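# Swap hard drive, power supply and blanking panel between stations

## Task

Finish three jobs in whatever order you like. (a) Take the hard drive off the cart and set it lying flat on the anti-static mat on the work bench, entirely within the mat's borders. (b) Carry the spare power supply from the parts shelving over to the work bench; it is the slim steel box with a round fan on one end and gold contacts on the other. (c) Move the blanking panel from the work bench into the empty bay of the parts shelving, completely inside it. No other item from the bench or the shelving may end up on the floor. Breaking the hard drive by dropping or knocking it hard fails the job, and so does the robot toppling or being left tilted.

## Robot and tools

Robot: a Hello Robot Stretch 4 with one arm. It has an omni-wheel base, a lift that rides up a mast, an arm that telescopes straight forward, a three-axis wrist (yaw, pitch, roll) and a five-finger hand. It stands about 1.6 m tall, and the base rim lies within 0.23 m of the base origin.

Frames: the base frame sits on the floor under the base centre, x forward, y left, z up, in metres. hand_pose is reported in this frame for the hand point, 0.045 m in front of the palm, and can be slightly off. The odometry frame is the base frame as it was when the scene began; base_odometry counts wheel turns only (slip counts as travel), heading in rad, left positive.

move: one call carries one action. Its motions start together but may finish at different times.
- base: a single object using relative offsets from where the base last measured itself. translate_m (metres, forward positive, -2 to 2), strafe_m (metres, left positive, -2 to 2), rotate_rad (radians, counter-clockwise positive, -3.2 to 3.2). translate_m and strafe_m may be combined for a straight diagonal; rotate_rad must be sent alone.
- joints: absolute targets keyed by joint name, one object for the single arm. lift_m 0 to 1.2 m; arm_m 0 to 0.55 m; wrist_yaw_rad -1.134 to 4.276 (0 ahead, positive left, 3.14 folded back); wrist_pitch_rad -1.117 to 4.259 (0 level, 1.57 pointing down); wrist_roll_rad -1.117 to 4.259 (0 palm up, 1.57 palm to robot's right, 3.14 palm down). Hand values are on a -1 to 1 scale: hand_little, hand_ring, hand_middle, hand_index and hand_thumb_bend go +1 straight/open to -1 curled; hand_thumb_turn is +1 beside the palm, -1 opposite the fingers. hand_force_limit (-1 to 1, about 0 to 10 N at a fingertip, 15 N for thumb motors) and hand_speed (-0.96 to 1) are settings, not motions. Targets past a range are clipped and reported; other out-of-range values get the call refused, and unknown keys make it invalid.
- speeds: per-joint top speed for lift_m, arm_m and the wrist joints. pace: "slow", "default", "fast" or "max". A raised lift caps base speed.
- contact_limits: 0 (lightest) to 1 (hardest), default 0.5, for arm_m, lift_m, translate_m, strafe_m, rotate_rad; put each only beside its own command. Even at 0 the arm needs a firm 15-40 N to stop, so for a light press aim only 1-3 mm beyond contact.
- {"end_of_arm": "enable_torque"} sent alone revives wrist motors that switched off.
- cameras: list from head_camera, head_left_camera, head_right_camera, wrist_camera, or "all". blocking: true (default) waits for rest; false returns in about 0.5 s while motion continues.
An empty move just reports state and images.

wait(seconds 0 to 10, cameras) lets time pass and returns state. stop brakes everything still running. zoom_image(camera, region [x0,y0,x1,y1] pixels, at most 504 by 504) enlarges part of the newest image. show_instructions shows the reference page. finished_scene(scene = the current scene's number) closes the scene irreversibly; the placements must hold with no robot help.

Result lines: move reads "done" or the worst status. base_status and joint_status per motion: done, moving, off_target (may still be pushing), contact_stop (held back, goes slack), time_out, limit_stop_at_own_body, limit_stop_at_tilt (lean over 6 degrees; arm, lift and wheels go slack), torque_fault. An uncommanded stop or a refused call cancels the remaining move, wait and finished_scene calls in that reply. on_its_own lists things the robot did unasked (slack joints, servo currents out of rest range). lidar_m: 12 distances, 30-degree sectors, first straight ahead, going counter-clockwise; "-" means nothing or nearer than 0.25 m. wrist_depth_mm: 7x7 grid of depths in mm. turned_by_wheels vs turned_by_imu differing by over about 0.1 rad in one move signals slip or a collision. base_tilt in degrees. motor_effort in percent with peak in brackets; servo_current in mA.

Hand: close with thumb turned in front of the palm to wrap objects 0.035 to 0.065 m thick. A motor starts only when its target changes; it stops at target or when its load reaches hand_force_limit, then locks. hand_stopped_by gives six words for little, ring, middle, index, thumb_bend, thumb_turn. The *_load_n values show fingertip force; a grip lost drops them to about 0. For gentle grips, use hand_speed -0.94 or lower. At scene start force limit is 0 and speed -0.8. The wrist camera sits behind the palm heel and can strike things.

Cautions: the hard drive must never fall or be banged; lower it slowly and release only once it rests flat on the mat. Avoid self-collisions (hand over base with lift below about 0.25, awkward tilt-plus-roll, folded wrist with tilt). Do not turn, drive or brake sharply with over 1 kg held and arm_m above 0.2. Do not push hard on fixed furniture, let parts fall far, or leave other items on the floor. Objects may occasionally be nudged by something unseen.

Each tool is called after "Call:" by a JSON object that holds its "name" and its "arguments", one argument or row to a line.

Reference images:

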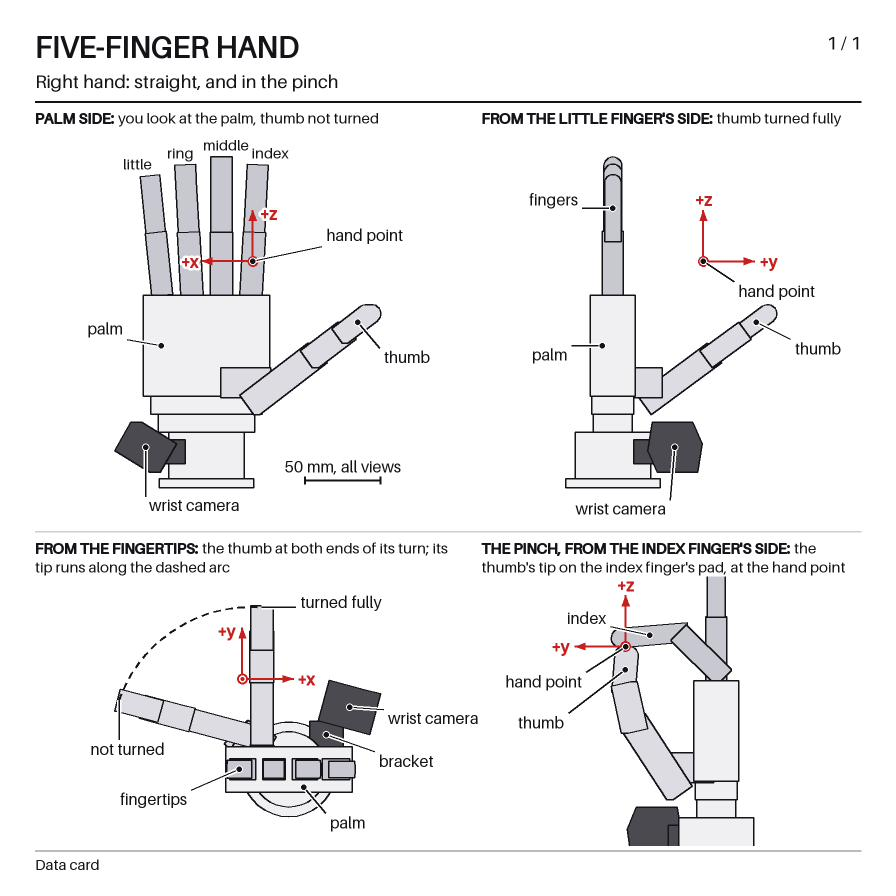

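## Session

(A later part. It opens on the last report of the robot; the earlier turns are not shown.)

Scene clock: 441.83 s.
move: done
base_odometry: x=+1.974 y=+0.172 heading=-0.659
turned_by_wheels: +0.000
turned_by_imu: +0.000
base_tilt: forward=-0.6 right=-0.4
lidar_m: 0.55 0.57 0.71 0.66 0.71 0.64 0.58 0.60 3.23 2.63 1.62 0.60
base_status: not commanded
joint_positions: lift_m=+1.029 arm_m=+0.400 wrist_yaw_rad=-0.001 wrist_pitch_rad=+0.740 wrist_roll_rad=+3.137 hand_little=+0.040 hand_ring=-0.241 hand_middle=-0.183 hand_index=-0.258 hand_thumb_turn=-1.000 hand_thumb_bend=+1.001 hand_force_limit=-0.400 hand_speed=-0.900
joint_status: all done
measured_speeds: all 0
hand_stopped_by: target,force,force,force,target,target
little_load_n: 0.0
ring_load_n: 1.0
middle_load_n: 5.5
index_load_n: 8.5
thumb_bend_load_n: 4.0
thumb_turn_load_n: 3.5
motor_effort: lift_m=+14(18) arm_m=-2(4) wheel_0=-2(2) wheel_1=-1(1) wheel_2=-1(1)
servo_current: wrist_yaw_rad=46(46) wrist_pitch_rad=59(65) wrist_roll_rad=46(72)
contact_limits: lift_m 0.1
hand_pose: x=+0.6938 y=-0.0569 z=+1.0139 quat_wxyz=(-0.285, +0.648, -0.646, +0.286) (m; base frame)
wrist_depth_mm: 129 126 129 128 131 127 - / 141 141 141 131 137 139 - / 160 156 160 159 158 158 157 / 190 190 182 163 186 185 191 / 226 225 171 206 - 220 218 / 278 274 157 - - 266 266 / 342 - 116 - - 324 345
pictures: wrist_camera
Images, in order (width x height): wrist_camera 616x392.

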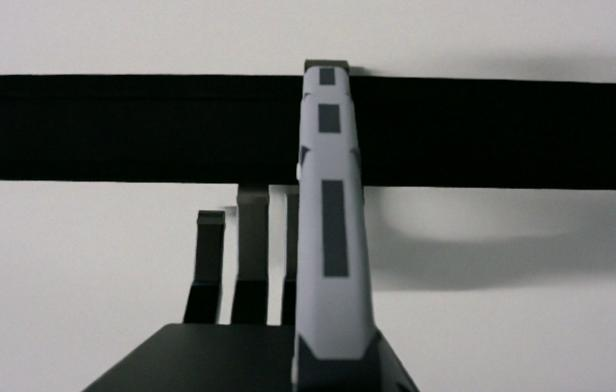

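Call:
{"name": "move", "arguments": {
  "joints": {"lift_m": 1.0265},
  "speeds": {"lift_m": 0.02},
  "contact_limits": {"lift_m": 0.1}
}}

Call:
{"name": "move", "arguments": {
  "joints": {"hand_ring": -0.2, "hand_middle": -0.15, "hand_index": -0.21},
  "cameras": ["wrist_camera"]
}}

Scene clock: 447.83 s.
move: done
base_odometry: x=+1.974 y=+0.172 heading=-0.659
turned_by_wheels: +0.000
turned_by_imu: +0.001
base_tilt: forward=-0.6 right=-0.5
lidar_m: 0.55 0.56 0.72 0.66 0.72 0.64 0.60 0.61 3.25 2.64 1.63 0.58
base_status: not commanded
joint_positions: lift_m=+1.027 arm_m=+0.400 wrist_yaw_rad=-0.001 wrist_pitch_rad=+0.740 wrist_roll_rad=+3.137 hand_little=+0.040 hand_ring=-0.241 hand_middle=-0.183 hand_index=-0.258 hand_thumb_turn=-1.000 hand_thumb_bend=+1.001 hand_force_limit=-0.400 hand_speed=-0.900
joint_status: all done
measured_speeds: all 0
hand_stopped_by: target,force,force,force,target,target
little_load_n: 0.0
ring_load_n: 1.5
middle_load_n: 5.0
index_load_n: 7.0
thumb_bend_load_n: 4.5
thumb_turn_load_n: 2.0
motor_effort: lift_m=+11(15) arm_m=+3(4) wheel_0=-1(2) wheel_1=-1(1) wheel_2=-1(1)
servo_current: wrist_yaw_rad=39(39) wrist_pitch_rad=52(65) wrist_roll_rad=59(65)
contact_limits: lift_m 0.1
hand_pose: x=+0.6938 y=-0.0569 z=+1.0116 quat_wxyz=(-0.285, +0.648, -0.646, +0.286) (m; base frame)
wrist_depth_mm: - 128 125 128 130 127 - / 135 140 140 130 136 137 - / 160 156 159 159 158 158 157 / 189 189 181 163 186 185 190 / 224 222 171 206 - 218 218 / 277 273 157 - - 267 266 / 340 - 116 - - 325 343
pictures: none

Scene clock: 448.50 s.
move: done
base_odometry: x=+1.974 y=+0.172 heading=-0.659
turned_by_wheels: +0.000
turned_by_imu: +0.000
base_tilt: forward=-0.5 right=-0.6
lidar_m: 0.54 0.56 0.71 0.66 0.72 0.65 0.60 0.61 3.22 2.63 1.60 0.59
base_status: not commanded
joint_positions: lift_m=+1.027 arm_m=+0.400 wrist_yaw_rad=-0.001 wrist_pitch_rad=+0.738 wrist_roll_rad=+3.137 hand_little=+0.040 hand_ring=-0.200 hand_middle=-0.150 hand_index=-0.210 hand_thumb_turn=-1.000 hand_thumb_bend=+1.000 hand_force_limit=-0.400 hand_speed=-0.900
joint_status: all done
measured_speeds: all 0
hand_stopped_by: target,target,target,target,target,target
little_load_n: 0.0
ring_load_n: 0.5
middle_load_n: -1.0
index_load_n: 0.0
thumb_bend_load_n: 0.0
thumb_turn_load_n: 0.5
motor_effort: lift_m=+16(16) arm_m=+4(4) wheel_0=-1(2) wheel_1=-1(1) wheel_2=-1(2)
servo_current: wrist_yaw_rad=33(46) wrist_pitch_rad=59(59) wrist_roll_rad=59(65)
contact_limits: lift_m 0.1
hand_pose: x=+0.6941 y=-0.0569 z=+1.0114 quat_wxyz=(-0.285, +0.648, -0.645, +0.287) (m; base frame)
wrist_depth_mm: - 122 125 125 127 122 - / 132 133 133 133 133 136 - / 160 156 155 155 155 154 154 / 183 183 165 165 182 182 182 / 217 225 171 201 - 215 215 / 267 266 154 - - 262 263 / 347 325 116 - - 320 342
pictures: wrist_camera
Images, in order (width x height): wrist_camera 616x392.

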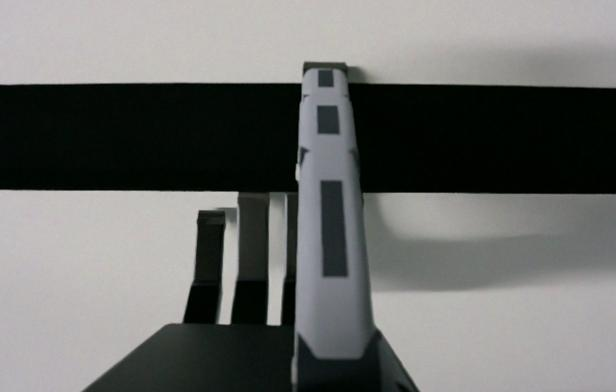

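Call:
{"name": "move", "arguments": {
  "joints": {"lift_m": 1.041},
  "speeds": {"lift_m": 0.03},
  "cameras": ["wrist_camera"]
}}

Call:
{"name": "move", "arguments": {
  "joints": {"hand_ring": 0.3, "hand_middle": 0.3, "hand_index": 0.3, "hand_little": 0.3, "hand_speed": -0.8},
  "cameras": ["wrist_camera"]
}}

Scene clock: 452.30 s.
move: done
base_odometry: x=+1.974 y=+0.172 heading=-0.659
turned_by_wheels: +0.000
turned_by_imu: +0.001
base_tilt: forward=-0.5 right=-0.4
lidar_m: 0.55 0.57 0.70 0.67 0.72 0.63 0.59 0.61 3.23 2.63 1.62 0.60
base_status: not commanded
joint_positions: lift_m=+1.041 arm_m=+0.400 wrist_yaw_rad=-0.001 wrist_pitch_rad=+0.738 wrist_roll_rad=+3.137 hand_little=+0.040 hand_ring=-0.200 hand_middle=-0.150 hand_index=-0.210 hand_thumb_turn=-1.000 hand_thumb_bend=+1.000 hand_force_limit=-0.400 hand_speed=-0.900
joint_status: all done
measured_speeds: all 0
hand_stopped_by: target,target,target,target,target,target
little_load_n: 0.0
ring_load_n: 0.0
middle_load_n: 0.0
index_load_n: 0.0
thumb_bend_load_n: 0.0
thumb_turn_load_n: 0.0
motor_effort: lift_m=+21(27) arm_m=+3(4) wheel_0=-1(2) wheel_1=-1(1) wheel_2=-1(2)
servo_current: wrist_yaw_rad=39(52) wrist_pitch_rad=59(72) wrist_roll_rad=52(65)
hand_pose: x=+0.6941 y=-0.0569 z=+1.0254 quat_wxyz=(-0.285, +0.648, -0.645, +0.287) (m; base frame)
wrist_depth_mm: 137 138 138 138 137 140 - / 147 154 155 145 147 147 154 / 170 171 171 - 170 166 172 / 202 202 189 189 201 200 200 / 238 238 171 - - 236 236 / 293 293 157 - - 289 290 / 357 - 116 - - 351 353
pictures: wrist_camera
Images, in order (width x height): wrist_camera 616x392.

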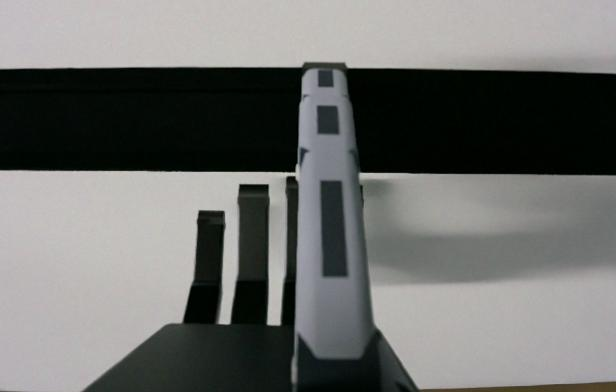

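Scene clock: 453.70 s.
move: done
base_odometry: x=+1.974 y=+0.172 heading=-0.659
turned_by_wheels: +0.000
turned_by_imu: +0.000
base_tilt: forward=-0.5 right=-0.5
lidar_m: 0.55 0.57 0.70 0.65 0.72 0.64 0.60 0.62 3.23 2.62 1.63 0.61
base_status: not commanded
joint_positions: lift_m=+1.041 arm_m=+0.400 wrist_yaw_rad=-0.001 wrist_pitch_rad=+0.738 wrist_roll_rad=+3.137 hand_little=+0.300 hand_ring=+0.300 hand_middle=+0.300 hand_index=+0.300 hand_thumb_turn=-1.000 hand_thumb_bend=+1.000 hand_force_limit=-0.400 hand_speed=-0.800
joint_status: all done
measured_speeds: all 0
hand_stopped_by: target,target,target,target,target,target
little_load_n: 0.0
ring_load_n: -0.5
middle_load_n: 0.0
index_load_n: 0.0
thumb_bend_load_n: 0.0
thumb_turn_load_n: 0.5
motor_effort: lift_m=+21(22) arm_m=+4(4) wheel_0=-1(2) wheel_1=-1(1) wheel_2=-1(2)
servo_current: wrist_yaw_rad=26(46) wrist_pitch_rad=52(59) wrist_roll_rad=52(78)
hand_pose: x=+0.6941 y=-0.0569 z=+1.0254 quat_wxyz=(-0.285, +0.648, -0.645, +0.287) (m; base frame)
wrist_depth_mm: 137 138 138 137 137 139 - / 147 155 155 144 146 147 154 / 170 170 171 - 170 167 172 / 202 202 201 200 200 200 199 / 239 238 187 191 - 236 236 / 293 290 167 - - 289 289 / 355 - 116 - - 351 353
pictures: wrist_camera
Images, in order (width x height): wrist_camera 616x392.

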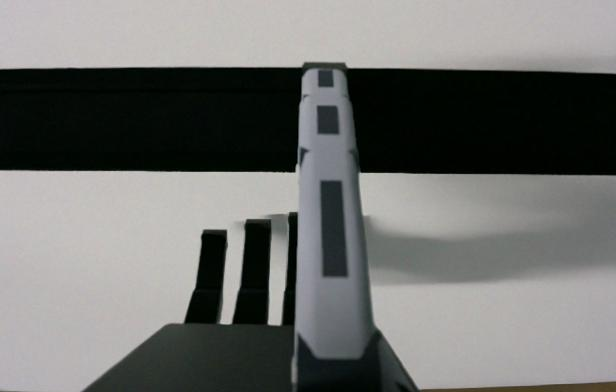

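Call:
{"name": "move", "arguments": {
  "joints": {"lift_m": 1.07, "hand_ring": 1, "hand_middle": 1, "hand_index": 1, "hand_little": 1},
  "speeds": {"lift_m": 0.05},
  "contact_limits": {"lift_m": 0.1}
}}

Call:
{"name": "move", "arguments": {
  "joints": {"arm_m": 0.05, "hand_thumb_turn": 1},
  "cameras": ["head_camera"]
}}

Call:
{"name": "move", "arguments": {
  "joints": {"lift_m": 0.75},
  "cameras": ["head_camera", "head_left_camera", "wrist_camera"]
}}

Call:
{"name": "zoom_image", "arguments": {
  "camera": "wrist_camera",
  "region": [80, 0, 580, 300]
}}

Scene clock: 459.90 s.
move: done
base_odometry: x=+1.974 y=+0.172 heading=-0.659
turned_by_wheels: +0.000
turned_by_imu: +0.001
base_tilt: forward=-0.6 right=-0.5
lidar_m: 0.55 0.56 0.70 0.66 0.70 0.65 0.59 0.61 3.21 2.65 1.63 0.60
base_status: not commanded
joint_positions: lift_m=+1.070 arm_m=+0.400 wrist_yaw_rad=-0.001 wrist_pitch_rad=+0.738 wrist_roll_rad=+3.137 hand_little=+1.000 hand_ring=+1.000 hand_middle=+1.000 hand_index=+1.000 hand_thumb_turn=-1.000 hand_thumb_bend=+1.000 hand_force_limit=-0.400 hand_speed=-0.800
joint_status: all done
measured_speeds: all 0
hand_stopped_by: target,target,target,target,target,target
little_load_n: 0.0
ring_load_n: 0.0
middle_load_n: 0.0
index_load_n: 0.0
thumb_bend_load_n: 0.0
thumb_turn_load_n: 0.0
motor_effort: lift_m=+22(26) arm_m=+3(4) wheel_0=-1(2) wheel_1=-1(1) wheel_2=-1(2)
servo_current: wrist_yaw_rad=20(46) wrist_pitch_rad=39(72) wrist_roll_rad=65(72)
contact_limits: lift_m 0.1
hand_pose: x=+0.6941 y=-0.0569 z=+1.0544 quat_wxyz=(-0.285, +0.648, -0.645, +0.287) (m; base frame)
wrist_depth_mm: 161 162 161 162 165 162 164 / 179 182 182 178 178 182 181 / 210 211 210 197 209 209 209 / 243 241 242 241 - 241 240 / 286 287 286 286 - 285 285 / 338 334 319 319 - 332 332 / - - 116 - - - -
pictures: none

Scene clock: 465.53 s.
move: done
base_odometry: x=+1.974 y=+0.172 heading=-0.659
turned_by_wheels: +0.000
turned_by_imu: +0.002
base_tilt: forward=-0.6 right=-0.4
lidar_m: 0.56 0.57 0.71 0.64 0.70 0.64 0.58 0.61 3.24 2.64 1.61 0.60
base_status: not commanded
joint_positions: lift_m=+1.070 arm_m=+0.050 wrist_yaw_rad=-0.001 wrist_pitch_rad=+0.738 wrist_roll_rad=+3.137 hand_little=+1.000 hand_ring=+1.000 hand_middle=+1.000 hand_index=+1.000 hand_thumb_turn=+1.000 hand_thumb_bend=+1.000 hand_force_limit=-0.400 hand_speed=-0.800
joint_status: all done
measured_speeds: all 0
hand_stopped_by: target,target,target,target,target,target
little_load_n: 0.0
ring_load_n: 0.0
middle_load_n: 0.0
index_load_n: 0.0
thumb_bend_load_n: 0.0
thumb_turn_load_n: 0.0
motor_effort: lift_m=+22(23) arm_m=-4(7) wheel_0=-1(2) wheel_1=-1(1) wheel_2=-1(2)
servo_current: wrist_yaw_rad=26(52) wrist_pitch_rad=46(72) wrist_roll_rad=52(78)
contact_limits: lift_m 0.1
hand_pose: x=+0.3441 y=-0.0569 z=+1.0544 quat_wxyz=(-0.285, +0.648, -0.645, +0.287) (m; base frame)
wrist_depth_mm: 1118 1138 1118 - - 1118 1118 / 1255 1281 - - - 831 - / 1366 - - - - - - / - 798 820 - 831 798 - / - - 854 - 854 - - / - - - 171 - - - / - - 116 - - - -
pictures: head_camera
Images, in order (width x height): head_camera 420x560.

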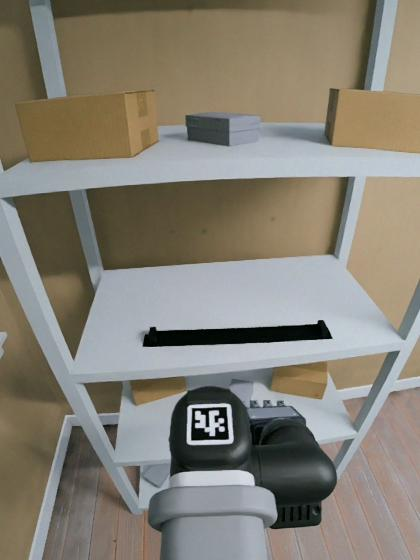

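Scene clock: 467.90 s.
move: done
base_odometry: x=+1.974 y=+0.172 heading=-0.659
turned_by_wheels: +0.000
turned_by_imu: +0.001
base_tilt: forward=-0.6 right=-0.6
lidar_m: 0.54 0.58 0.72 0.66 0.71 0.64 0.59 0.60 3.23 2.64 1.61 0.59
base_status: not commanded
joint_positions: lift_m=+0.750 arm_m=+0.050 wrist_yaw_rad=-0.001 wrist_pitch_rad=+0.738 wrist_roll_rad=+3.137 hand_little=+1.000 hand_ring=+1.000 hand_middle=+1.000 hand_index=+1.000 hand_thumb_turn=+1.000 hand_thumb_bend=+1.000 hand_force_limit=-0.400 hand_speed=-0.800
joint_status: all done
measured_speeds: all 0
hand_stopped_by: target,target,target,target,target,target
little_load_n: 0.0
ring_load_n: 0.0
middle_load_n: 0.0
index_load_n: 0.0
thumb_bend_load_n: 0.0
thumb_turn_load_n: 0.0
motor_effort: lift_m=+17(23) arm_m=-4(4) wheel_0=-2(2) wheel_1=-1(1) wheel_2=-1(2)
servo_current: wrist_yaw_rad=46(52) wrist_pitch_rad=52(72) wrist_roll_rad=39(72)
hand_pose: x=+0.3441 y=-0.0569 z=+0.7348 quat_wxyz=(-0.285, +0.648, -0.645, +0.287) (m; base frame)
wrist_depth_mm: 809 820 831 820 831 820 842 / 917 878 - - - 831 891 / 991 1025 - - - 1025 991 / 1182 1160 - - - 1160 - / - - - - - - - / - 591 171 171 - - - / - 559 115 - - - -
pictures: head_camera, head_left_camera, wrist_camera
Images, in order (width x height): head_camera 420x560, head_left_camera 420x672, wrist_camera 616x392.

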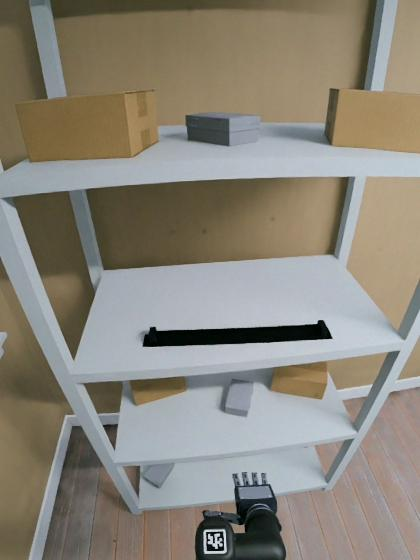

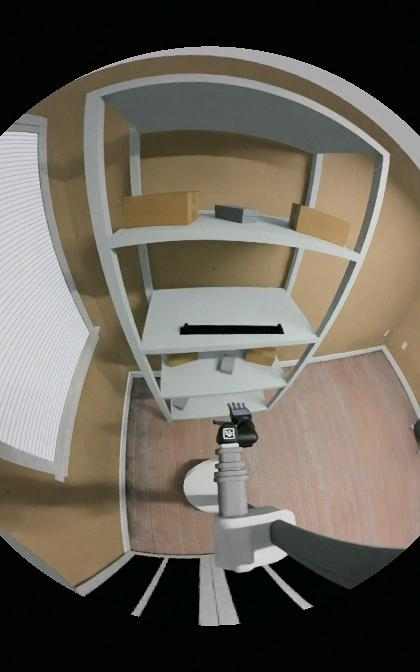

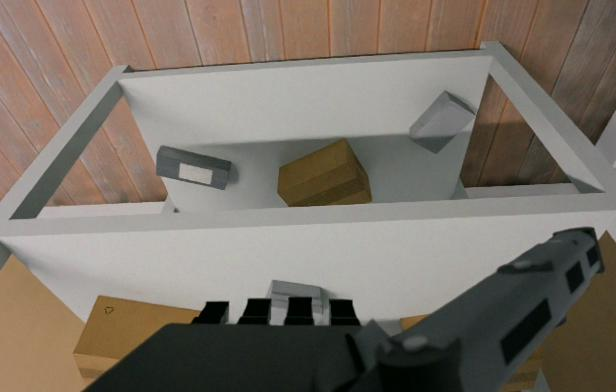

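Scaled by 1.008.

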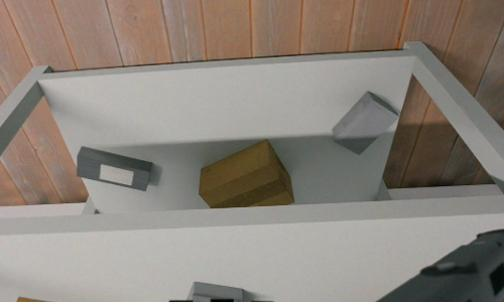

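Call:
{"name": "zoom_image", "arguments": {
  "camera": "wrist_camera",
  "region": [140, 130, 250, 210]
}}

Call:
{"name": "zoom_image", "arguments": {
  "camera": "wrist_camera",
  "region": [390, 80, 500, 170]
}}

Call:
{"name": "zoom_image", "arguments": {
  "camera": "head_camera",
  "region": [120, 360, 360, 520]
}}

Scaled by 4.582.

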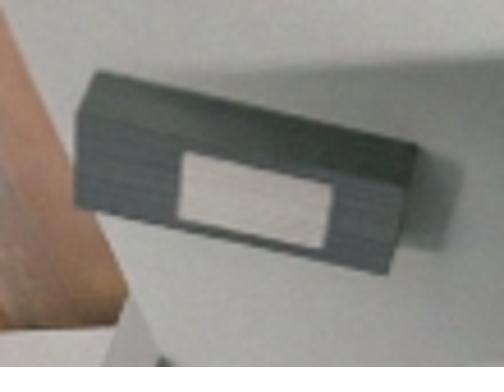

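Scaled by 4.582.

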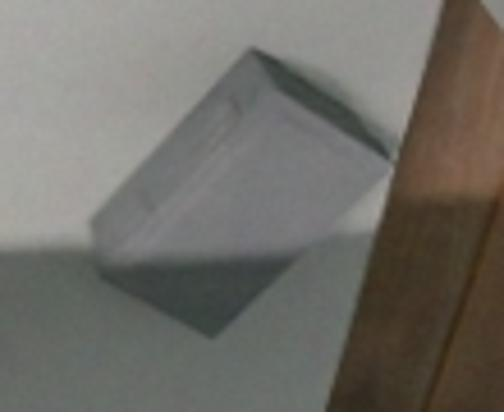

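Scaled by 2.100 from the camera's 420x560 image, which has a finer 1200x1600 frame.

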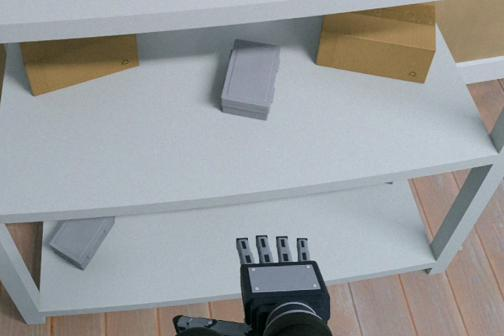

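Call:
{"name": "move", "arguments": {
  "joints": {"lift_m": 0.26, "arm_m": 0.02, "wrist_pitch_rad": 0.49, "hand_thumb_turn": -1}
}}

Call:
{"name": "move", "arguments": {
  "base": {"translate_m": 0.155, "strafe_m": -0.082},
  "pace": "slow"
}}

Call:
{"name": "move", "arguments": {
  "base": {"rotate_rad": -0.314},
  "pace": "slow",
  "cameras": ["head_camera", "wrist_camera"]
}}

Scene clock: 513.23 s.
move: done
base_odometry: x=+1.974 y=+0.172 heading=-0.659
turned_by_wheels: +0.000
turned_by_imu: +0.003
base_tilt: forward=-0.5 right=-0.4
lidar_m: 0.55 0.58 0.69 0.65 0.72 0.65 0.59 0.61 3.23 2.62 1.61 0.60
base_status: not commanded
joint_positions: lift_m=+0.260 arm_m=+0.020 wrist_yaw_rad=-0.001 wrist_pitch_rad=+0.500 wrist_roll_rad=+3.137 hand_little=+1.000 hand_ring=+1.000 hand_middle=+1.000 hand_index=+1.000 hand_thumb_turn=-1.000 hand_thumb_bend=+1.000 hand_force_limit=-0.400 hand_speed=-0.800
joint_status: all done
measured_speeds: all 0
hand_stopped_by: target,target,target,target,target,target
little_load_n: 0.0
ring_load_n: 0.0
middle_load_n: 0.0
index_load_n: 0.0
thumb_bend_load_n: 0.0
thumb_turn_load_n: 0.0
motor_effort: lift_m=+17(23) arm_m=-4(6) wheel_0=-1(2) wheel_1=-1(1) wheel_2=-1(2)
servo_current: wrist_yaw_rad=33(52) wrist_pitch_rad=52(150) wrist_roll_rad=33(78)
hand_pose: x=+0.3563 y=-0.0570 z=+0.2793 quat_wxyz=(-0.360, +0.609, -0.607, +0.362) (m; base frame)
wrist_depth_mm: 392 389 392 392 389 392 387 / 455 462 462 439 452 459 449 / 535 530 535 530 - 521 521 / 732 - - - - - - / 878 - - - - - - / - - - 640 - - - / - - 116 - - - -
pictures: none

Scene clock: 516.17 s.
move: done
base_odometry: x=+2.047 y=+0.013 heading=-0.659
turned_by_wheels: +0.000
turned_by_imu: +0.001
base_tilt: forward=-0.6 right=-0.5
lidar_m: 0.40 0.42 0.57 0.73 0.80 0.79 0.72 0.76 2.69 2.56 1.39 0.43
base_status: done
joint_positions: lift_m=+0.260 arm_m=+0.020 wrist_yaw_rad=-0.001 wrist_pitch_rad=+0.500 wrist_roll_rad=+3.137 hand_little=+1.000 hand_ring=+1.000 hand_middle=+1.000 hand_index=+1.000 hand_thumb_turn=-1.000 hand_thumb_bend=+1.000 hand_force_limit=-0.400 hand_speed=-0.800
joint_status: not commanded
measured_speeds: all 0
hand_stopped_by: target,target,target,target,target,target
little_load_n: -0.5
ring_load_n: 0.0
middle_load_n: 0.0
index_load_n: 0.0
thumb_bend_load_n: 0.0
thumb_turn_load_n: 0.0
motor_effort: lift_m=+17(18) arm_m=-4(4) wheel_0=+1(7) wheel_1=+2(3) wheel_2=-2(7)
servo_current: wrist_yaw_rad=33(46) wrist_pitch_rad=59(85) wrist_roll_rad=46(72)
hand_pose: x=+0.3563 y=-0.0570 z=+0.2793 quat_wxyz=(-0.360, +0.609, -0.607, +0.362) (m; base frame)
wrist_depth_mm: 392 392 382 379 368 368 375 / 370 362 359 349 359 362 355 / 415 418 418 404 - 410 410 / 676 - - - - - - / - - - - - - - / - - - - - - - / - - 116 - - - -
pictures: none

Scene clock: 517.57 s.
move: done
base_odometry: x=+2.047 y=+0.013 heading=-0.973
turned_by_wheels: -0.314
turned_by_imu: -0.307
base_tilt: forward=-0.7 right=-0.5
lidar_m: 0.41 0.40 0.46 0.76 0.74 0.86 0.75 0.74 0.78 2.55 2.36 0.53
base_status: done
joint_positions: lift_m=+0.260 arm_m=+0.020 wrist_yaw_rad=-0.001 wrist_pitch_rad=+0.500 wrist_roll_rad=+3.137 hand_little=+1.000 hand_ring=+1.000 hand_middle=+1.000 hand_index=+1.000 hand_thumb_turn=-1.000 hand_thumb_bend=+1.000 hand_force_limit=-0.400 hand_speed=-0.800
joint_status: not commanded
measured_speeds: all 0
hand_stopped_by: target,target,target,target,target,target
little_load_n: 0.0
ring_load_n: 0.0
middle_load_n: 0.0
index_load_n: 0.0
thumb_bend_load_n: 0.0
thumb_turn_load_n: 0.0
motor_effort: lift_m=+17(17) arm_m=-4(4) wheel_0=+1(8) wheel_1=+2(5) wheel_2=+0(5)
servo_current: wrist_yaw_rad=39(46) wrist_pitch_rad=59(78) wrist_roll_rad=46(72)
hand_pose: x=+0.3563 y=-0.0570 z=+0.2793 quat_wxyz=(-0.360, +0.609, -0.607, +0.362) (m; base frame)
wrist_depth_mm: 389 389 392 392 392 368 324 / 455 462 459 430 366 353 355 / 544 530 427 402 - 413 413 / 699 634 691 - - 521 466 / 946 809 866 - - 517 459 / - - 193 - - - - / - - 116 - - - -
pictures: head_camera, wrist_camera
Images, in order (width x height): head_camera 420x560, wrist_camera 616x392.

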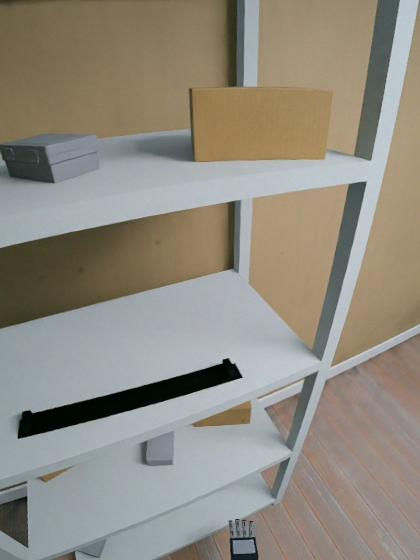

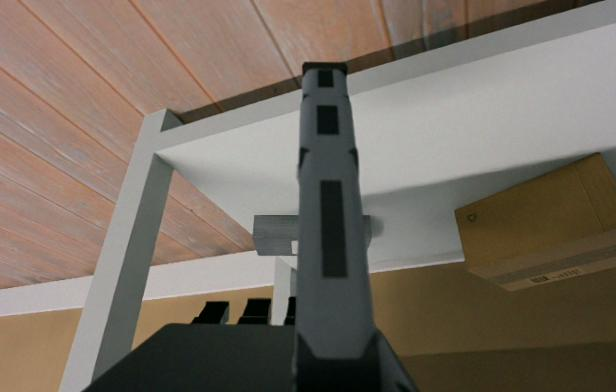

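Call:
{"name": "move", "arguments": {
  "cameras": ["wrist_camera","head_camera"]
}}

Scene clock: 539.90 s.
base_odometry: x=+2.047 y=+0.013 heading=-0.973
turned_by_wheels: +0.000
turned_by_imu: +0.001
base_tilt: forward=-0.6 right=-0.5
lidar_m: 0.42 0.41 0.47 0.77 0.75 0.86 0.75 0.73 0.82 2.56 2.36 0.53
base_status: done
joint_positions: lift_m=+0.260 arm_m=+0.020 wrist_yaw_rad=-0.001 wrist_pitch_rad=+0.500 wrist_roll_rad=+3.137 hand_little=+1.000 hand_ring=+1.000 hand_middle=+1.000 hand_index=+1.000 hand_thumb_turn=-1.000 hand_thumb_bend=+1.000 hand_force_limit=-0.400 hand_speed=-0.800
joint_status: not commanded
measured_speeds: all 0
hand_stopped_by: target,target,target,target,target,target
little_load_n: 0.0
ring_load_n: 0.0
middle_load_n: 0.0
index_load_n: 0.0
thumb_bend_load_n: 0.0
thumb_turn_load_n: 0.0
motor_effort: lift_m=+17(17) arm_m=-4(4) wheel_0=+2(8) wheel_1=+2(5) wheel_2=+0(5)
servo_current: wrist_yaw_rad=39(46) wrist_pitch_rad=65(78) wrist_roll_rad=65(72)
hand_pose: x=+0.3563 y=-0.0570 z=+0.2793 quat_wxyz=(-0.360, +0.609, -0.607, +0.362) (m; base frame)
wrist_depth_mm: 392 389 389 394 392 370 322 / 459 459 462 430 368 359 357 / 549 530 424 402 - 413 415 / 699 627 699 - - 521 466 / 946 809 866 - - 508 466 / - - 193 - - - - / - - 115 - - - -
pictures: head_camera, wrist_camera
Images, in order (width x height): head_camera 420x560, wrist_camera 616x392.

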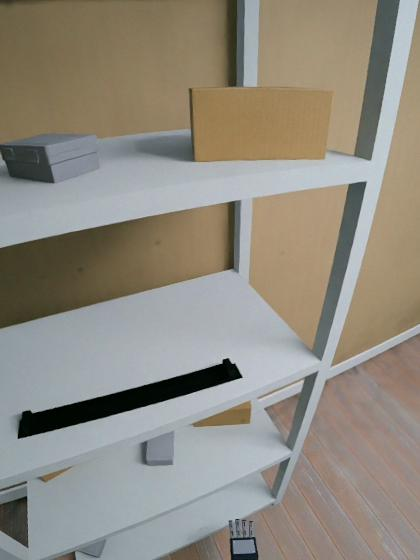

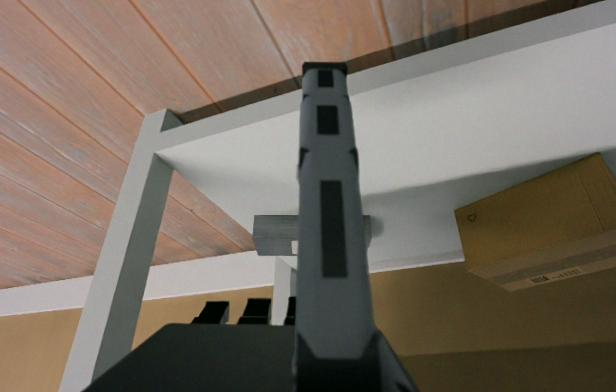

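Call:
{"name": "move", "arguments": {
  "joints": {"arm_m": 0.13},
  "contact_limits": {"arm_m": 0}
}}

Call:
{"name": "move", "arguments": {
  "joints": {"lift_m": 0.112},
  "contact_limits": {"lift_m": 0.2},
  "cameras": ["wrist_camera","head_right_camera"]
}}

Scene clock: 553.10 s.
move: done
base_odometry: x=+2.047 y=+0.013 heading=-0.973
turned_by_wheels: +0.000
turned_by_imu: +0.001
base_tilt: forward=-0.6 right=-0.6
lidar_m: 0.42 0.40 0.44 0.76 0.75 0.86 0.75 0.73 0.81 2.57 2.34 0.53
base_status: not commanded
joint_positions: lift_m=+0.260 arm_m=+0.130 wrist_yaw_rad=-0.001 wrist_pitch_rad=+0.500 wrist_roll_rad=+3.137 hand_little=+1.000 hand_ring=+1.000 hand_middle=+1.000 hand_index=+1.000 hand_thumb_turn=-1.000 hand_thumb_bend=+1.000 hand_force_limit=-0.400 hand_speed=-0.800
joint_status: all done
measured_speeds: all 0
hand_stopped_by: target,target,target,target,target,target
little_load_n: 0.0
ring_load_n: 0.0
middle_load_n: 0.0
index_load_n: 0.0
thumb_bend_load_n: 0.0
thumb_turn_load_n: 0.0
motor_effort: lift_m=+17(18) arm_m=+4(7) wheel_0=+2(2) wheel_1=+2(2) wheel_2=+0(1)
servo_current: wrist_yaw_rad=33(52) wrist_pitch_rad=46(78) wrist_roll_rad=65(85)
contact_limits: arm_m 0
hand_pose: x=+0.4663 y=-0.0570 z=+0.2793 quat_wxyz=(-0.360, +0.609, -0.607, +0.362) (m; base frame)
wrist_depth_mm: 387 392 340 309 307 306 312 / 455 362 357 347 357 357 353 / 521 508 418 399 - 413 402 / 300 661 654 492 - 442 394 / 276 809 809 - - - 430 / 254 - - - - - - / 240 - 116 - - - -
pictures: none

Scene clock: 554.80 s.
move: done
base_odometry: x=+2.047 y=+0.013 heading=-0.973
turned_by_wheels: +0.000
turned_by_imu: +0.001
base_tilt: forward=-0.5 right=-0.5
lidar_m: 0.41 0.41 0.44 0.78 0.74 0.87 0.75 0.74 0.81 2.57 2.36 0.52
base_status: not commanded
joint_positions: lift_m=+0.112 arm_m=+0.130 wrist_yaw_rad=-0.001 wrist_pitch_rad=+0.500 wrist_roll_rad=+3.137 hand_little=+1.000 hand_ring=+1.000 hand_middle=+1.000 hand_index=+1.000 hand_thumb_turn=-1.000 hand_thumb_bend=+1.000 hand_force_limit=-0.400 hand_speed=-0.800
joint_status: all done
measured_speeds: all 0
hand_stopped_by: target,target,target,target,target,target
little_load_n: 0.0
ring_load_n: 0.0
middle_load_n: 0.0
index_load_n: -0.5
thumb_bend_load_n: 0.0
thumb_turn_load_n: 0.5
motor_effort: lift_m=+17(20) arm_m=+4(4) wheel_0=+2(2) wheel_1=+2(2) wheel_2=+0(1)
servo_current: wrist_yaw_rad=39(46) wrist_pitch_rad=52(78) wrist_roll_rad=59(72)
contact_limits: arm_m 0; lift_m 0.2
hand_pose: x=+0.4663 y=-0.0570 z=+0.1313 quat_wxyz=(-0.360, +0.609, -0.607, +0.362) (m; base frame)
wrist_depth_mm: 228 228 229 228 228 227 224 / 267 268 268 259 250 193 180 / 320 307 254 226 204 202 202 / 300 268 254 254 - 253 253 / 274 364 342 340 - 336 338 / 255 732 413 - - 421 359 / 240 - 116 - - - 343
pictures: head_right_camera, wrist_camera
Images, in order (width x height): head_right_camera 420x672, wrist_camera 616x392.

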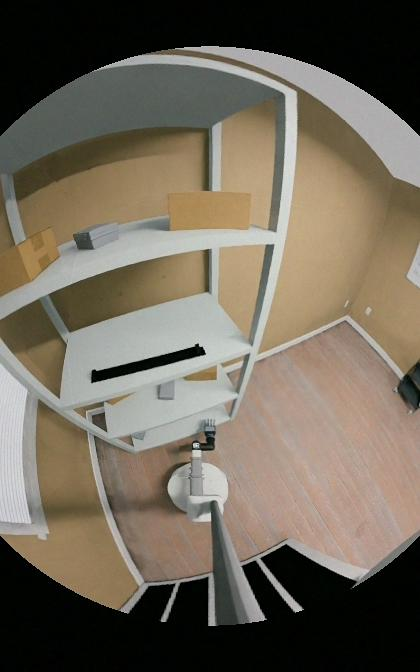

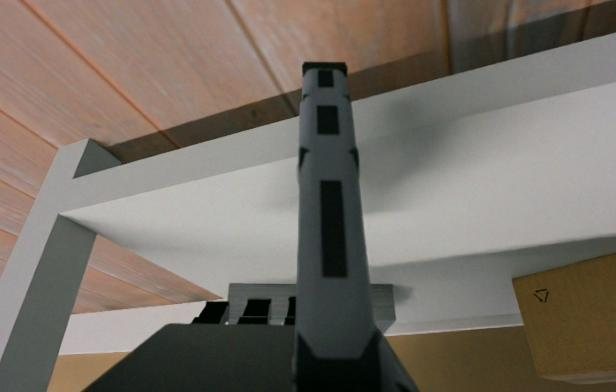

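Call:
{"name": "move", "arguments": {
  "joints": {"arm_m": 0.33},
  "contact_limits": {"arm_m": 0},
  "pace": "slow",
  "cameras": ["wrist_camera"]
}}

Scene clock: 560.73 s.
move: done
base_odometry: x=+2.047 y=+0.013 heading=-0.973
turned_by_wheels: +0.000
turned_by_imu: +0.002
base_tilt: forward=-0.7 right=-0.5
lidar_m: 0.41 0.38 0.46 0.76 0.75 0.86 0.75 0.74 0.81 2.56 2.36 0.52
base_status: not commanded
joint_positions: lift_m=+0.112 arm_m=+0.330 wrist_yaw_rad=-0.001 wrist_pitch_rad=+0.500 wrist_roll_rad=+3.137 hand_little=+1.000 hand_ring=+1.000 hand_middle=+1.000 hand_index=+1.000 hand_thumb_turn=-1.000 hand_thumb_bend=+1.000 hand_force_limit=-0.400 hand_speed=-0.800
joint_status: all done
measured_speeds: all 0
hand_stopped_by: target,target,target,target,target,target
little_load_n: 0.0
ring_load_n: 0.0
middle_load_n: 0.0
index_load_n: 0.0
thumb_bend_load_n: 0.0
thumb_turn_load_n: 0.0
motor_effort: lift_m=+16(17) arm_m=+4(6) wheel_0=+2(2) wheel_1=+2(2) wheel_2=+0(1)
servo_current: wrist_yaw_rad=39(59) wrist_pitch_rad=59(78) wrist_roll_rad=59(78)
contact_limits: arm_m 0; lift_m 0.2
hand_pose: x=+0.6662 y=-0.0570 z=+0.1313 quat_wxyz=(-0.360, +0.609, -0.607, +0.362) (m; base frame)
wrist_depth_mm: 148 144 144 144 144 147 147 / 168 168 169 163 168 167 167 / 319 202 203 203 193 202 200 / 399 382 236 236 238 242 249 / 535 535 235 234 - 336 334 / - - - - - - - / - - 116 - - - -
pictures: wrist_camera
Images, in order (width x height): wrist_camera 616x392.

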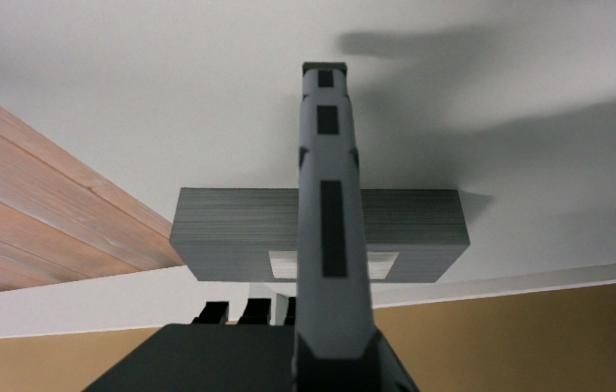

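Call:
{"name": "move", "arguments": {
  "joints": {"arm_m": 0.41, "lift_m": 0.106},
  "contact_limits": {"arm_m": 0, "lift_m": 0.1},
  "pace": "slow",
  "cameras": ["wrist_camera"]
}}

Scene clock: 567.37 s.
move: done
base_odometry: x=+2.047 y=+0.013 heading=-0.973
turned_by_wheels: +0.000
turned_by_imu: +0.002
base_tilt: forward=-0.6 right=-0.5
lidar_m: 0.40 0.41 0.46 0.76 0.75 0.85 0.75 0.74 0.81 2.56 2.35 0.52
base_status: not commanded
joint_positions: lift_m=+0.106 arm_m=+0.410 wrist_yaw_rad=-0.001 wrist_pitch_rad=+0.500 wrist_roll_rad=+3.137 hand_little=+1.000 hand_ring=+1.000 hand_middle=+1.000 hand_index=+1.000 hand_thumb_turn=-1.000 hand_thumb_bend=+1.000 hand_force_limit=-0.400 hand_speed=-0.800
joint_status: all done
measured_speeds: all 0
hand_stopped_by: target,target,target,target,target,target
little_load_n: 0.0
ring_load_n: 0.0
middle_load_n: 0.0
index_load_n: 0.0
thumb_bend_load_n: 0.0
thumb_turn_load_n: 0.0
motor_effort: lift_m=+17(23) arm_m=+4(7) wheel_0=+1(2) wheel_1=+2(2) wheel_2=+0(1)
servo_current: wrist_yaw_rad=33(59) wrist_pitch_rad=59(85) wrist_roll_rad=52(85)
contact_limits: arm_m 0; lift_m 0.1
hand_pose: x=+0.7462 y=-0.0570 z=+0.1254 quat_wxyz=(-0.360, +0.609, -0.607, +0.362) (m; base frame)
wrist_depth_mm: 137 137 137 138 141 133 136 / 166 160 160 155 160 159 158 / 309 178 161 161 166 163 - / 389 351 164 172 163 163 240 / 521 484 205 319 - 317 300 / - - - - - - - / - - 116 - - - -
pictures: wrist_camera
Images, in order (width x height): wrist_camera 616x392.

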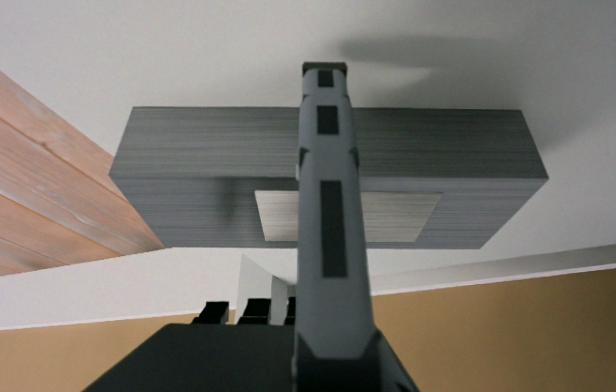

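Call:
{"name": "move", "arguments": {
  "joints": {"arm_m": 0.431},
  "contact_limits": {"arm_m": 0},
  "speeds": {"arm_m": 0.03},
  "cameras": ["wrist_camera"]
}}

Call:
{"name": "zoom_image", "arguments": {
  "camera": "wrist_camera",
  "region": [200, 0, 450, 200]
}}

Scene clock: 572.80 s.
move: done
base_odometry: x=+2.047 y=+0.013 heading=-0.973
turned_by_wheels: +0.000
turned_by_imu: +0.001
base_tilt: forward=-0.5 right=-0.6
lidar_m: 0.41 0.40 0.44 0.78 0.75 0.87 0.75 0.73 0.81 2.58 2.34 0.53
base_status: not commanded
joint_positions: lift_m=+0.106 arm_m=+0.431 wrist_yaw_rad=-0.001 wrist_pitch_rad=+0.500 wrist_roll_rad=+3.137 hand_little=+1.000 hand_ring=+1.000 hand_middle=+1.000 hand_index=+1.000 hand_thumb_turn=-1.000 hand_thumb_bend=+1.000 hand_force_limit=-0.400 hand_speed=-0.800
joint_status: all done
measured_speeds: all 0
hand_stopped_by: target,target,target,target,target,target
little_load_n: 0.0
ring_load_n: 0.0
middle_load_n: 0.0
index_load_n: 0.0
thumb_bend_load_n: 0.0
thumb_turn_load_n: 0.0
motor_effort: lift_m=+17(17) arm_m=+4(6) wheel_0=+2(2) wheel_1=+2(2) wheel_2=+0(1)
servo_current: wrist_yaw_rad=39(52) wrist_pitch_rad=65(78) wrist_roll_rad=52(72)
contact_limits: arm_m 0; lift_m 0.1
hand_pose: x=+0.7672 y=-0.0570 z=+0.1254 quat_wxyz=(-0.360, +0.609, -0.607, +0.362) (m; base frame)
wrist_depth_mm: 136 137 138 137 141 133 135 / 247 150 150 150 150 149 151 / 310 139 137 137 140 141 - / 389 353 157 163 163 163 251 / 492 488 - 319 - 297 - / - - - - - - - / - - 116 - - - -
pictures: wrist_camera
Images, in order (width x height): wrist_camera 616x392.

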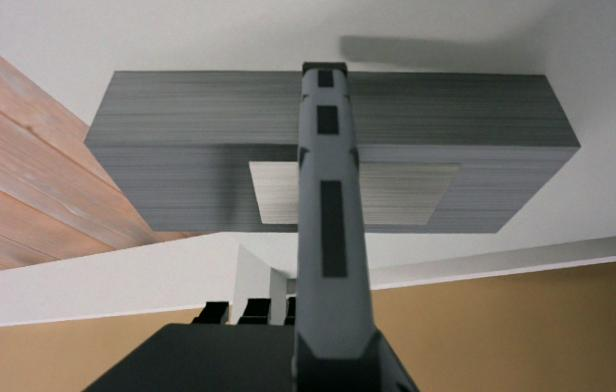

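Scaled by 2.016.

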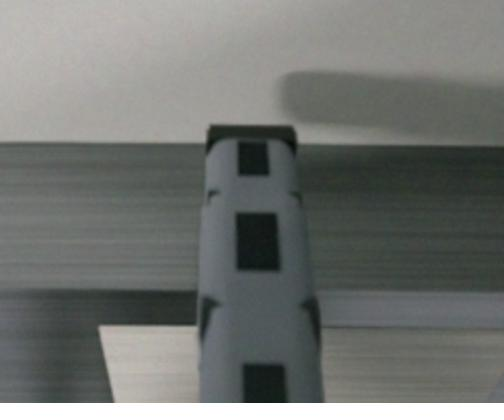

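Call:
{"name": "move", "arguments": {
  "joints": {"lift_m": 0.095, "hand_speed": -0.88, "hand_force_limit": -0.2},
  "contact_limits": {"lift_m": 0.05},
  "speeds": {"lift_m": 0.03},
  "cameras": ["wrist_camera"]
}}

Scene clock: 576.37 s.
move: done
base_odometry: x=+2.047 y=+0.013 heading=-0.973
turned_by_wheels: +0.000
turned_by_imu: +0.001
base_tilt: forward=-0.5 right=-0.5
lidar_m: 0.41 0.41 0.46 0.77 0.76 0.87 0.76 0.74 0.80 2.56 2.36 0.51
base_status: not commanded
joint_positions: lift_m=+0.095 arm_m=+0.431 wrist_yaw_rad=-0.001 wrist_pitch_rad=+0.500 wrist_roll_rad=+3.137 hand_little=+1.000 hand_ring=+1.000 hand_middle=+1.000 hand_index=+1.000 hand_thumb_turn=-1.000 hand_thumb_bend=+1.000 hand_force_limit=-0.200 hand_speed=-0.880
joint_status: all done
measured_speeds: all 0
hand_stopped_by: target,target,target,target,target,target
little_load_n: 0.0
ring_load_n: 0.0
middle_load_n: 0.0
index_load_n: 0.0
thumb_bend_load_n: 0.0
thumb_turn_load_n: 0.0
motor_effort: lift_m=+17(20) arm_m=+4(4) wheel_0=+2(2) wheel_1=+2(2) wheel_2=+0(1)
servo_current: wrist_yaw_rad=33(52) wrist_pitch_rad=52(91) wrist_roll_rad=59(65)
contact_limits: arm_m 0; lift_m 0.05
hand_pose: x=+0.7672 y=-0.0570 z=+0.1143 quat_wxyz=(-0.360, +0.609, -0.607, +0.362) (m; base frame)
wrist_depth_mm: 128 125 129 129 129 124 124 / 146 143 143 138 144 144 145 / 294 137 134 134 132 138 - / 368 143 150 150 142 142 142 / 496 462 178 190 - 190 272 / - - 171 - - - - / - - 116 - - - -
pictures: wrist_camera
Images, in order (width x height): wrist_camera 616x392.

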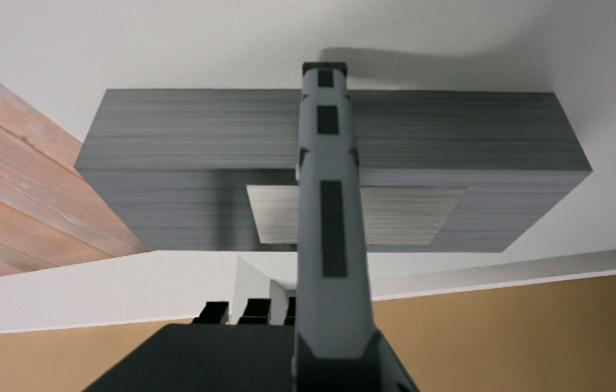

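Call:
{"name": "move", "arguments": {
  "joints": {"hand_index": 0.0, "hand_middle": 0.0}
}}

Call:
{"name": "move", "arguments": {
  "joints": {"hand_ring": 0.0, "hand_little": 0.0},
  "cameras": ["wrist_camera"]
}}

Scene clock: 581.93 s.
move: off_target
base_odometry: x=+2.047 y=+0.013 heading=-0.973
turned_by_wheels: +0.000
turned_by_imu: +0.002
base_tilt: forward=-0.6 right=-0.5
lidar_m: 0.41 0.40 0.45 0.76 0.74 0.87 0.75 0.73 0.80 2.54 2.35 0.52
base_status: not commanded
joint_positions: lift_m=+0.095 arm_m=+0.431 wrist_yaw_rad=-0.001 wrist_pitch_rad=+0.493 wrist_roll_rad=+3.137 hand_little=+1.000 hand_ring=+1.000 hand_middle=+0.211 hand_index=+0.210 hand_thumb_turn=-1.000 hand_thumb_bend=+1.000 hand_force_limit=-0.200 hand_speed=-0.880
joint_status: hand_middle off_target (ended at +0.211, target +0.000); hand_index off_target (ended at +0.210, target +0.000)
measured_speeds: all 0
hand_stopped_by: target,target,force,force,target,target
little_load_n: 0.0
ring_load_n: 0.0
middle_load_n: 6.0
index_load_n: 4.0
thumb_bend_load_n: 1.5
thumb_turn_load_n: 0.0
motor_effort: lift_m=+17(18) arm_m=-4(4) wheel_0=+2(2) wheel_1=+2(2) wheel_2=+0(1)
servo_current: wrist_yaw_rad=33(52) wrist_pitch_rad=52(78) wrist_roll_rad=39(72)
contact_limits: arm_m 0; lift_m 0.05
hand_pose: x=+0.7684 y=-0.0570 z=+0.1155 quat_wxyz=(-0.362, +0.608, -0.606, +0.364) (m; base frame)
wrist_depth_mm: 131 127 128 127 131 130 126 / 149 134 131 128 134 135 - / 298 123 123 123 123 123 - / 377 148 148 147 146 147 146 / 473 473 285 182 - 282 281 / - - - - - - - / - - 115 - - - -
pictures: none

Scene clock: 585.13 s.
move: off_target
base_odometry: x=+2.047 y=+0.013 heading=-0.973
turned_by_wheels: +0.000
turned_by_imu: +0.001
base_tilt: forward=-0.6 right=-0.5
lidar_m: 0.40 0.39 0.43 0.76 0.75 0.86 0.76 0.74 0.79 2.55 2.34 0.52
base_status: not commanded
joint_positions: lift_m=+0.095 arm_m=+0.431 wrist_yaw_rad=+0.000 wrist_pitch_rad=+0.493 wrist_roll_rad=+3.137 hand_little=+0.210 hand_ring=+0.211 hand_middle=+0.211 hand_index=+0.210 hand_thumb_turn=-1.000 hand_thumb_bend=+1.001 hand_force_limit=-0.200 hand_speed=-0.880
joint_status: hand_little off_target (ended at +0.210, target +0.000); hand_ring off_target (ended at +0.211, target +0.000)
measured_speeds: all 0
hand_stopped_by: force,force,force,force,target,target
little_load_n: 4.0
ring_load_n: 4.5
middle_load_n: 1.5
index_load_n: 2.5
thumb_bend_load_n: 3.0
thumb_turn_load_n: 5.5
motor_effort: lift_m=+17(18) arm_m=-4(4) wheel_0=+1(2) wheel_1=+2(2) wheel_2=+1(1)
servo_current: wrist_yaw_rad=52(52) wrist_pitch_rad=46(65) wrist_roll_rad=39(85)
contact_limits: arm_m 0; lift_m 0.05
hand_pose: x=+0.7684 y=-0.0570 z=+0.1155 quat_wxyz=(-0.362, +0.608, -0.606, +0.364) (m; base frame)
wrist_depth_mm: 131 127 128 128 131 130 126 / 149 133 130 128 134 134 135 / 301 123 123 122 123 123 - / 379 148 148 147 146 147 146 / 477 473 176 - - 282 - / - - 162 - - - - / - - 116 - - - -
pictures: wrist_camera
Images, in order (width x height): wrist_camera 616x392.

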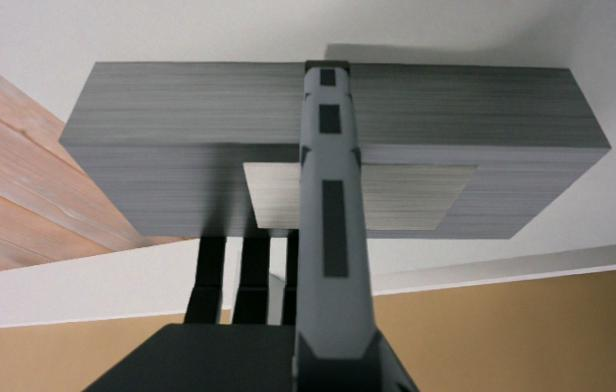

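Call:
{"name": "move", "arguments": {
  "joints": {"hand_force_limit": 0.6, "hand_index": -0.1, "hand_middle": -0.1, "hand_ring": -0.1, "hand_little": -0.1}
}}

Call:
{"name": "move", "arguments": {
  "joints": {"hand_force_limit": 0.95, "hand_index": -0.15, "hand_middle": -0.15, "hand_ring": -0.15, "hand_little": -0.15},
  "cameras": ["wrist_camera"]
}}

Scene clock: 588.77 s.
move: off_target
base_odometry: x=+2.047 y=+0.013 heading=-0.973
turned_by_wheels: +0.000
turned_by_imu: +0.001
base_tilt: forward=-0.6 right=-0.5
lidar_m: 0.41 0.39 0.44 0.76 0.75 0.88 0.75 0.74 0.80 2.56 2.35 0.52
base_status: not commanded
joint_positions: lift_m=+0.095 arm_m=+0.431 wrist_yaw_rad=+0.000 wrist_pitch_rad=+0.493 wrist_roll_rad=+3.137 hand_little=+0.180 hand_ring=+0.191 hand_middle=+0.191 hand_index=+0.191 hand_thumb_turn=-0.999 hand_thumb_bend=+1.001 hand_force_limit=+0.600 hand_speed=-0.880
joint_status: hand_little off_target (ended at +0.180, target -0.100); hand_ring off_target (ended at +0.191, target -0.100); hand_middle off_target (ended at +0.191, target -0.100); hand_index off_target (ended at +0.191, target -0.100); the others done
measured_speeds: all 0
hand_stopped_by: force,force,force,force,target,target
little_load_n: 8.5
ring_load_n: 6.5
middle_load_n: 7.0
index_load_n: 7.5
thumb_bend_load_n: 5.5
thumb_turn_load_n: 10.0
motor_effort: lift_m=+17(18) arm_m=-4(4) wheel_0=+2(2) wheel_1=+2(2) wheel_2=+0(1)
servo_current: wrist_yaw_rad=39(46) wrist_pitch_rad=52(52) wrist_roll_rad=33(65)
contact_limits: arm_m 0; lift_m 0.05
hand_pose: x=+0.7684 y=-0.0570 z=+0.1155 quat_wxyz=(-0.362, +0.608, -0.606, +0.364) (m; base frame)
wrist_depth_mm: 131 128 128 128 131 130 126 / 155 134 129 126 133 134 - / 297 122 123 123 122 122 - / 379 148 148 147 146 146 146 / 484 477 175 - - 281 - / - - 162 - - - - / - - 116 - - - -
pictures: none

Scene clock: 589.20 s.
move: off_target
base_odometry: x=+2.047 y=+0.013 heading=-0.973
turned_by_wheels: +0.000
turned_by_imu: +0.000
base_tilt: forward=-0.6 right=-0.4
lidar_m: 0.40 0.40 0.47 0.76 0.74 0.87 0.75 0.74 0.80 2.57 2.33 0.54
base_status: not commanded
joint_positions: lift_m=+0.095 arm_m=+0.431 wrist_yaw_rad=+0.000 wrist_pitch_rad=+0.493 wrist_roll_rad=+3.137 hand_little=+0.161 hand_ring=+0.173 hand_middle=+0.183 hand_index=+0.184 hand_thumb_turn=-0.999 hand_thumb_bend=+1.002 hand_force_limit=+0.950 hand_speed=-0.880
joint_status: hand_little off_target (ended at +0.161, target -0.150); hand_ring off_target (ended at +0.173, target -0.150); hand_middle off_target (ended at +0.183, target -0.150); hand_index off_target (ended at +0.184, target -0.150); the others done
measured_speeds: all 0
hand_stopped_by: force,force,force,force,target,target
little_load_n: 10.5
ring_load_n: 10.0
middle_load_n: 7.5
index_load_n: 9.0
thumb_bend_load_n: 7.5
thumb_turn_load_n: 13.5
motor_effort: lift_m=+17(17) arm_m=-4(4) wheel_0=+1(1) wheel_1=+2(2) wheel_2=+1(1)
servo_current: wrist_yaw_rad=39(46) wrist_pitch_rad=65(65) wrist_roll_rad=59(65)
contact_limits: arm_m 0; lift_m 0.05
hand_pose: x=+0.7684 y=-0.0570 z=+0.1155 quat_wxyz=(-0.362, +0.608, -0.606, +0.364) (m; base frame)
wrist_depth_mm: 131 127 128 128 131 130 126 / 155 132 128 125 130 135 135 / 300 119 122 123 122 122 - / 379 149 148 147 146 146 146 / 480 477 175 - - 281 - / - - 161 - - - - / - - 116 - - - -
pictures: wrist_camera
Images, in order (width x height): wrist_camera 616x392.

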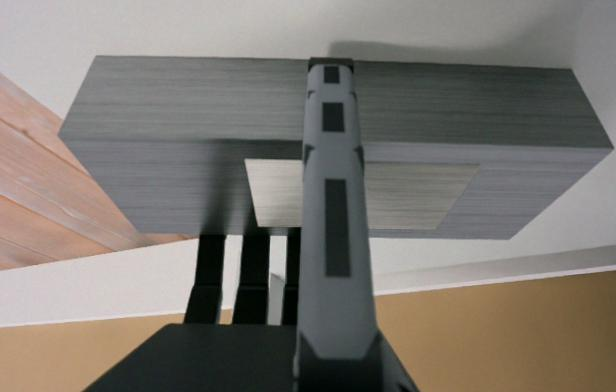

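Call:
{"name": "move", "arguments": {
  "joints": {"lift_m": 0.105},
  "speeds": {"lift_m": 0.02},
  "cameras": ["wrist_camera"]
}}

Scene clock: 592.37 s.
move: done
base_odometry: x=+2.047 y=+0.013 heading=-0.973
turned_by_wheels: +0.000
turned_by_imu: +0.001
base_tilt: forward=-0.6 right=-0.5
lidar_m: 0.40 0.40 0.46 0.76 0.75 0.86 0.75 0.74 0.80 2.56 2.33 0.52
base_status: not commanded
joint_positions: lift_m=+0.105 arm_m=+0.431 wrist_yaw_rad=+0.000 wrist_pitch_rad=+0.494 wrist_roll_rad=+3.137 hand_little=+0.161 hand_ring=+0.173 hand_middle=+0.183 hand_index=+0.184 hand_thumb_turn=-0.999 hand_thumb_bend=+1.002 hand_force_limit=+0.950 hand_speed=-0.880
joint_status: all done
measured_speeds: all 0
hand_stopped_by: force,force,force,force,target,target
little_load_n: 8.0
ring_load_n: 9.0
middle_load_n: 7.5
index_load_n: 9.5
thumb_bend_load_n: 7.5
thumb_turn_load_n: 15.5
motor_effort: lift_m=+25(28) arm_m=-4(4) wheel_0=+1(1) wheel_1=+2(2) wheel_2=+1(1)
servo_current: wrist_yaw_rad=33(52) wrist_pitch_rad=33(52) wrist_roll_rad=52(72)
contact_limits: arm_m 0
hand_pose: x=+0.7683 y=-0.0570 z=+0.1247 quat_wxyz=(-0.362, +0.608, -0.606, +0.364) (m; base frame)
wrist_depth_mm: 133 137 133 133 132 134 130 / 254 132 128 125 131 135 136 / 307 121 122 123 123 122 - / 387 150 149 147 146 146 146 / 488 480 175 - - 282 281 / - - 161 - - - - / - - 116 - - - -
pictures: wrist_camera
Images, in order (width x height): wrist_camera 616x392.

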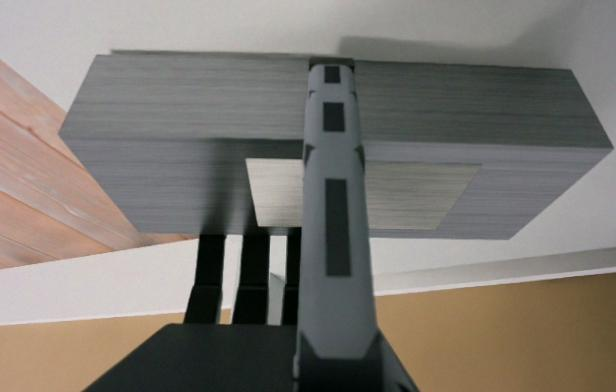

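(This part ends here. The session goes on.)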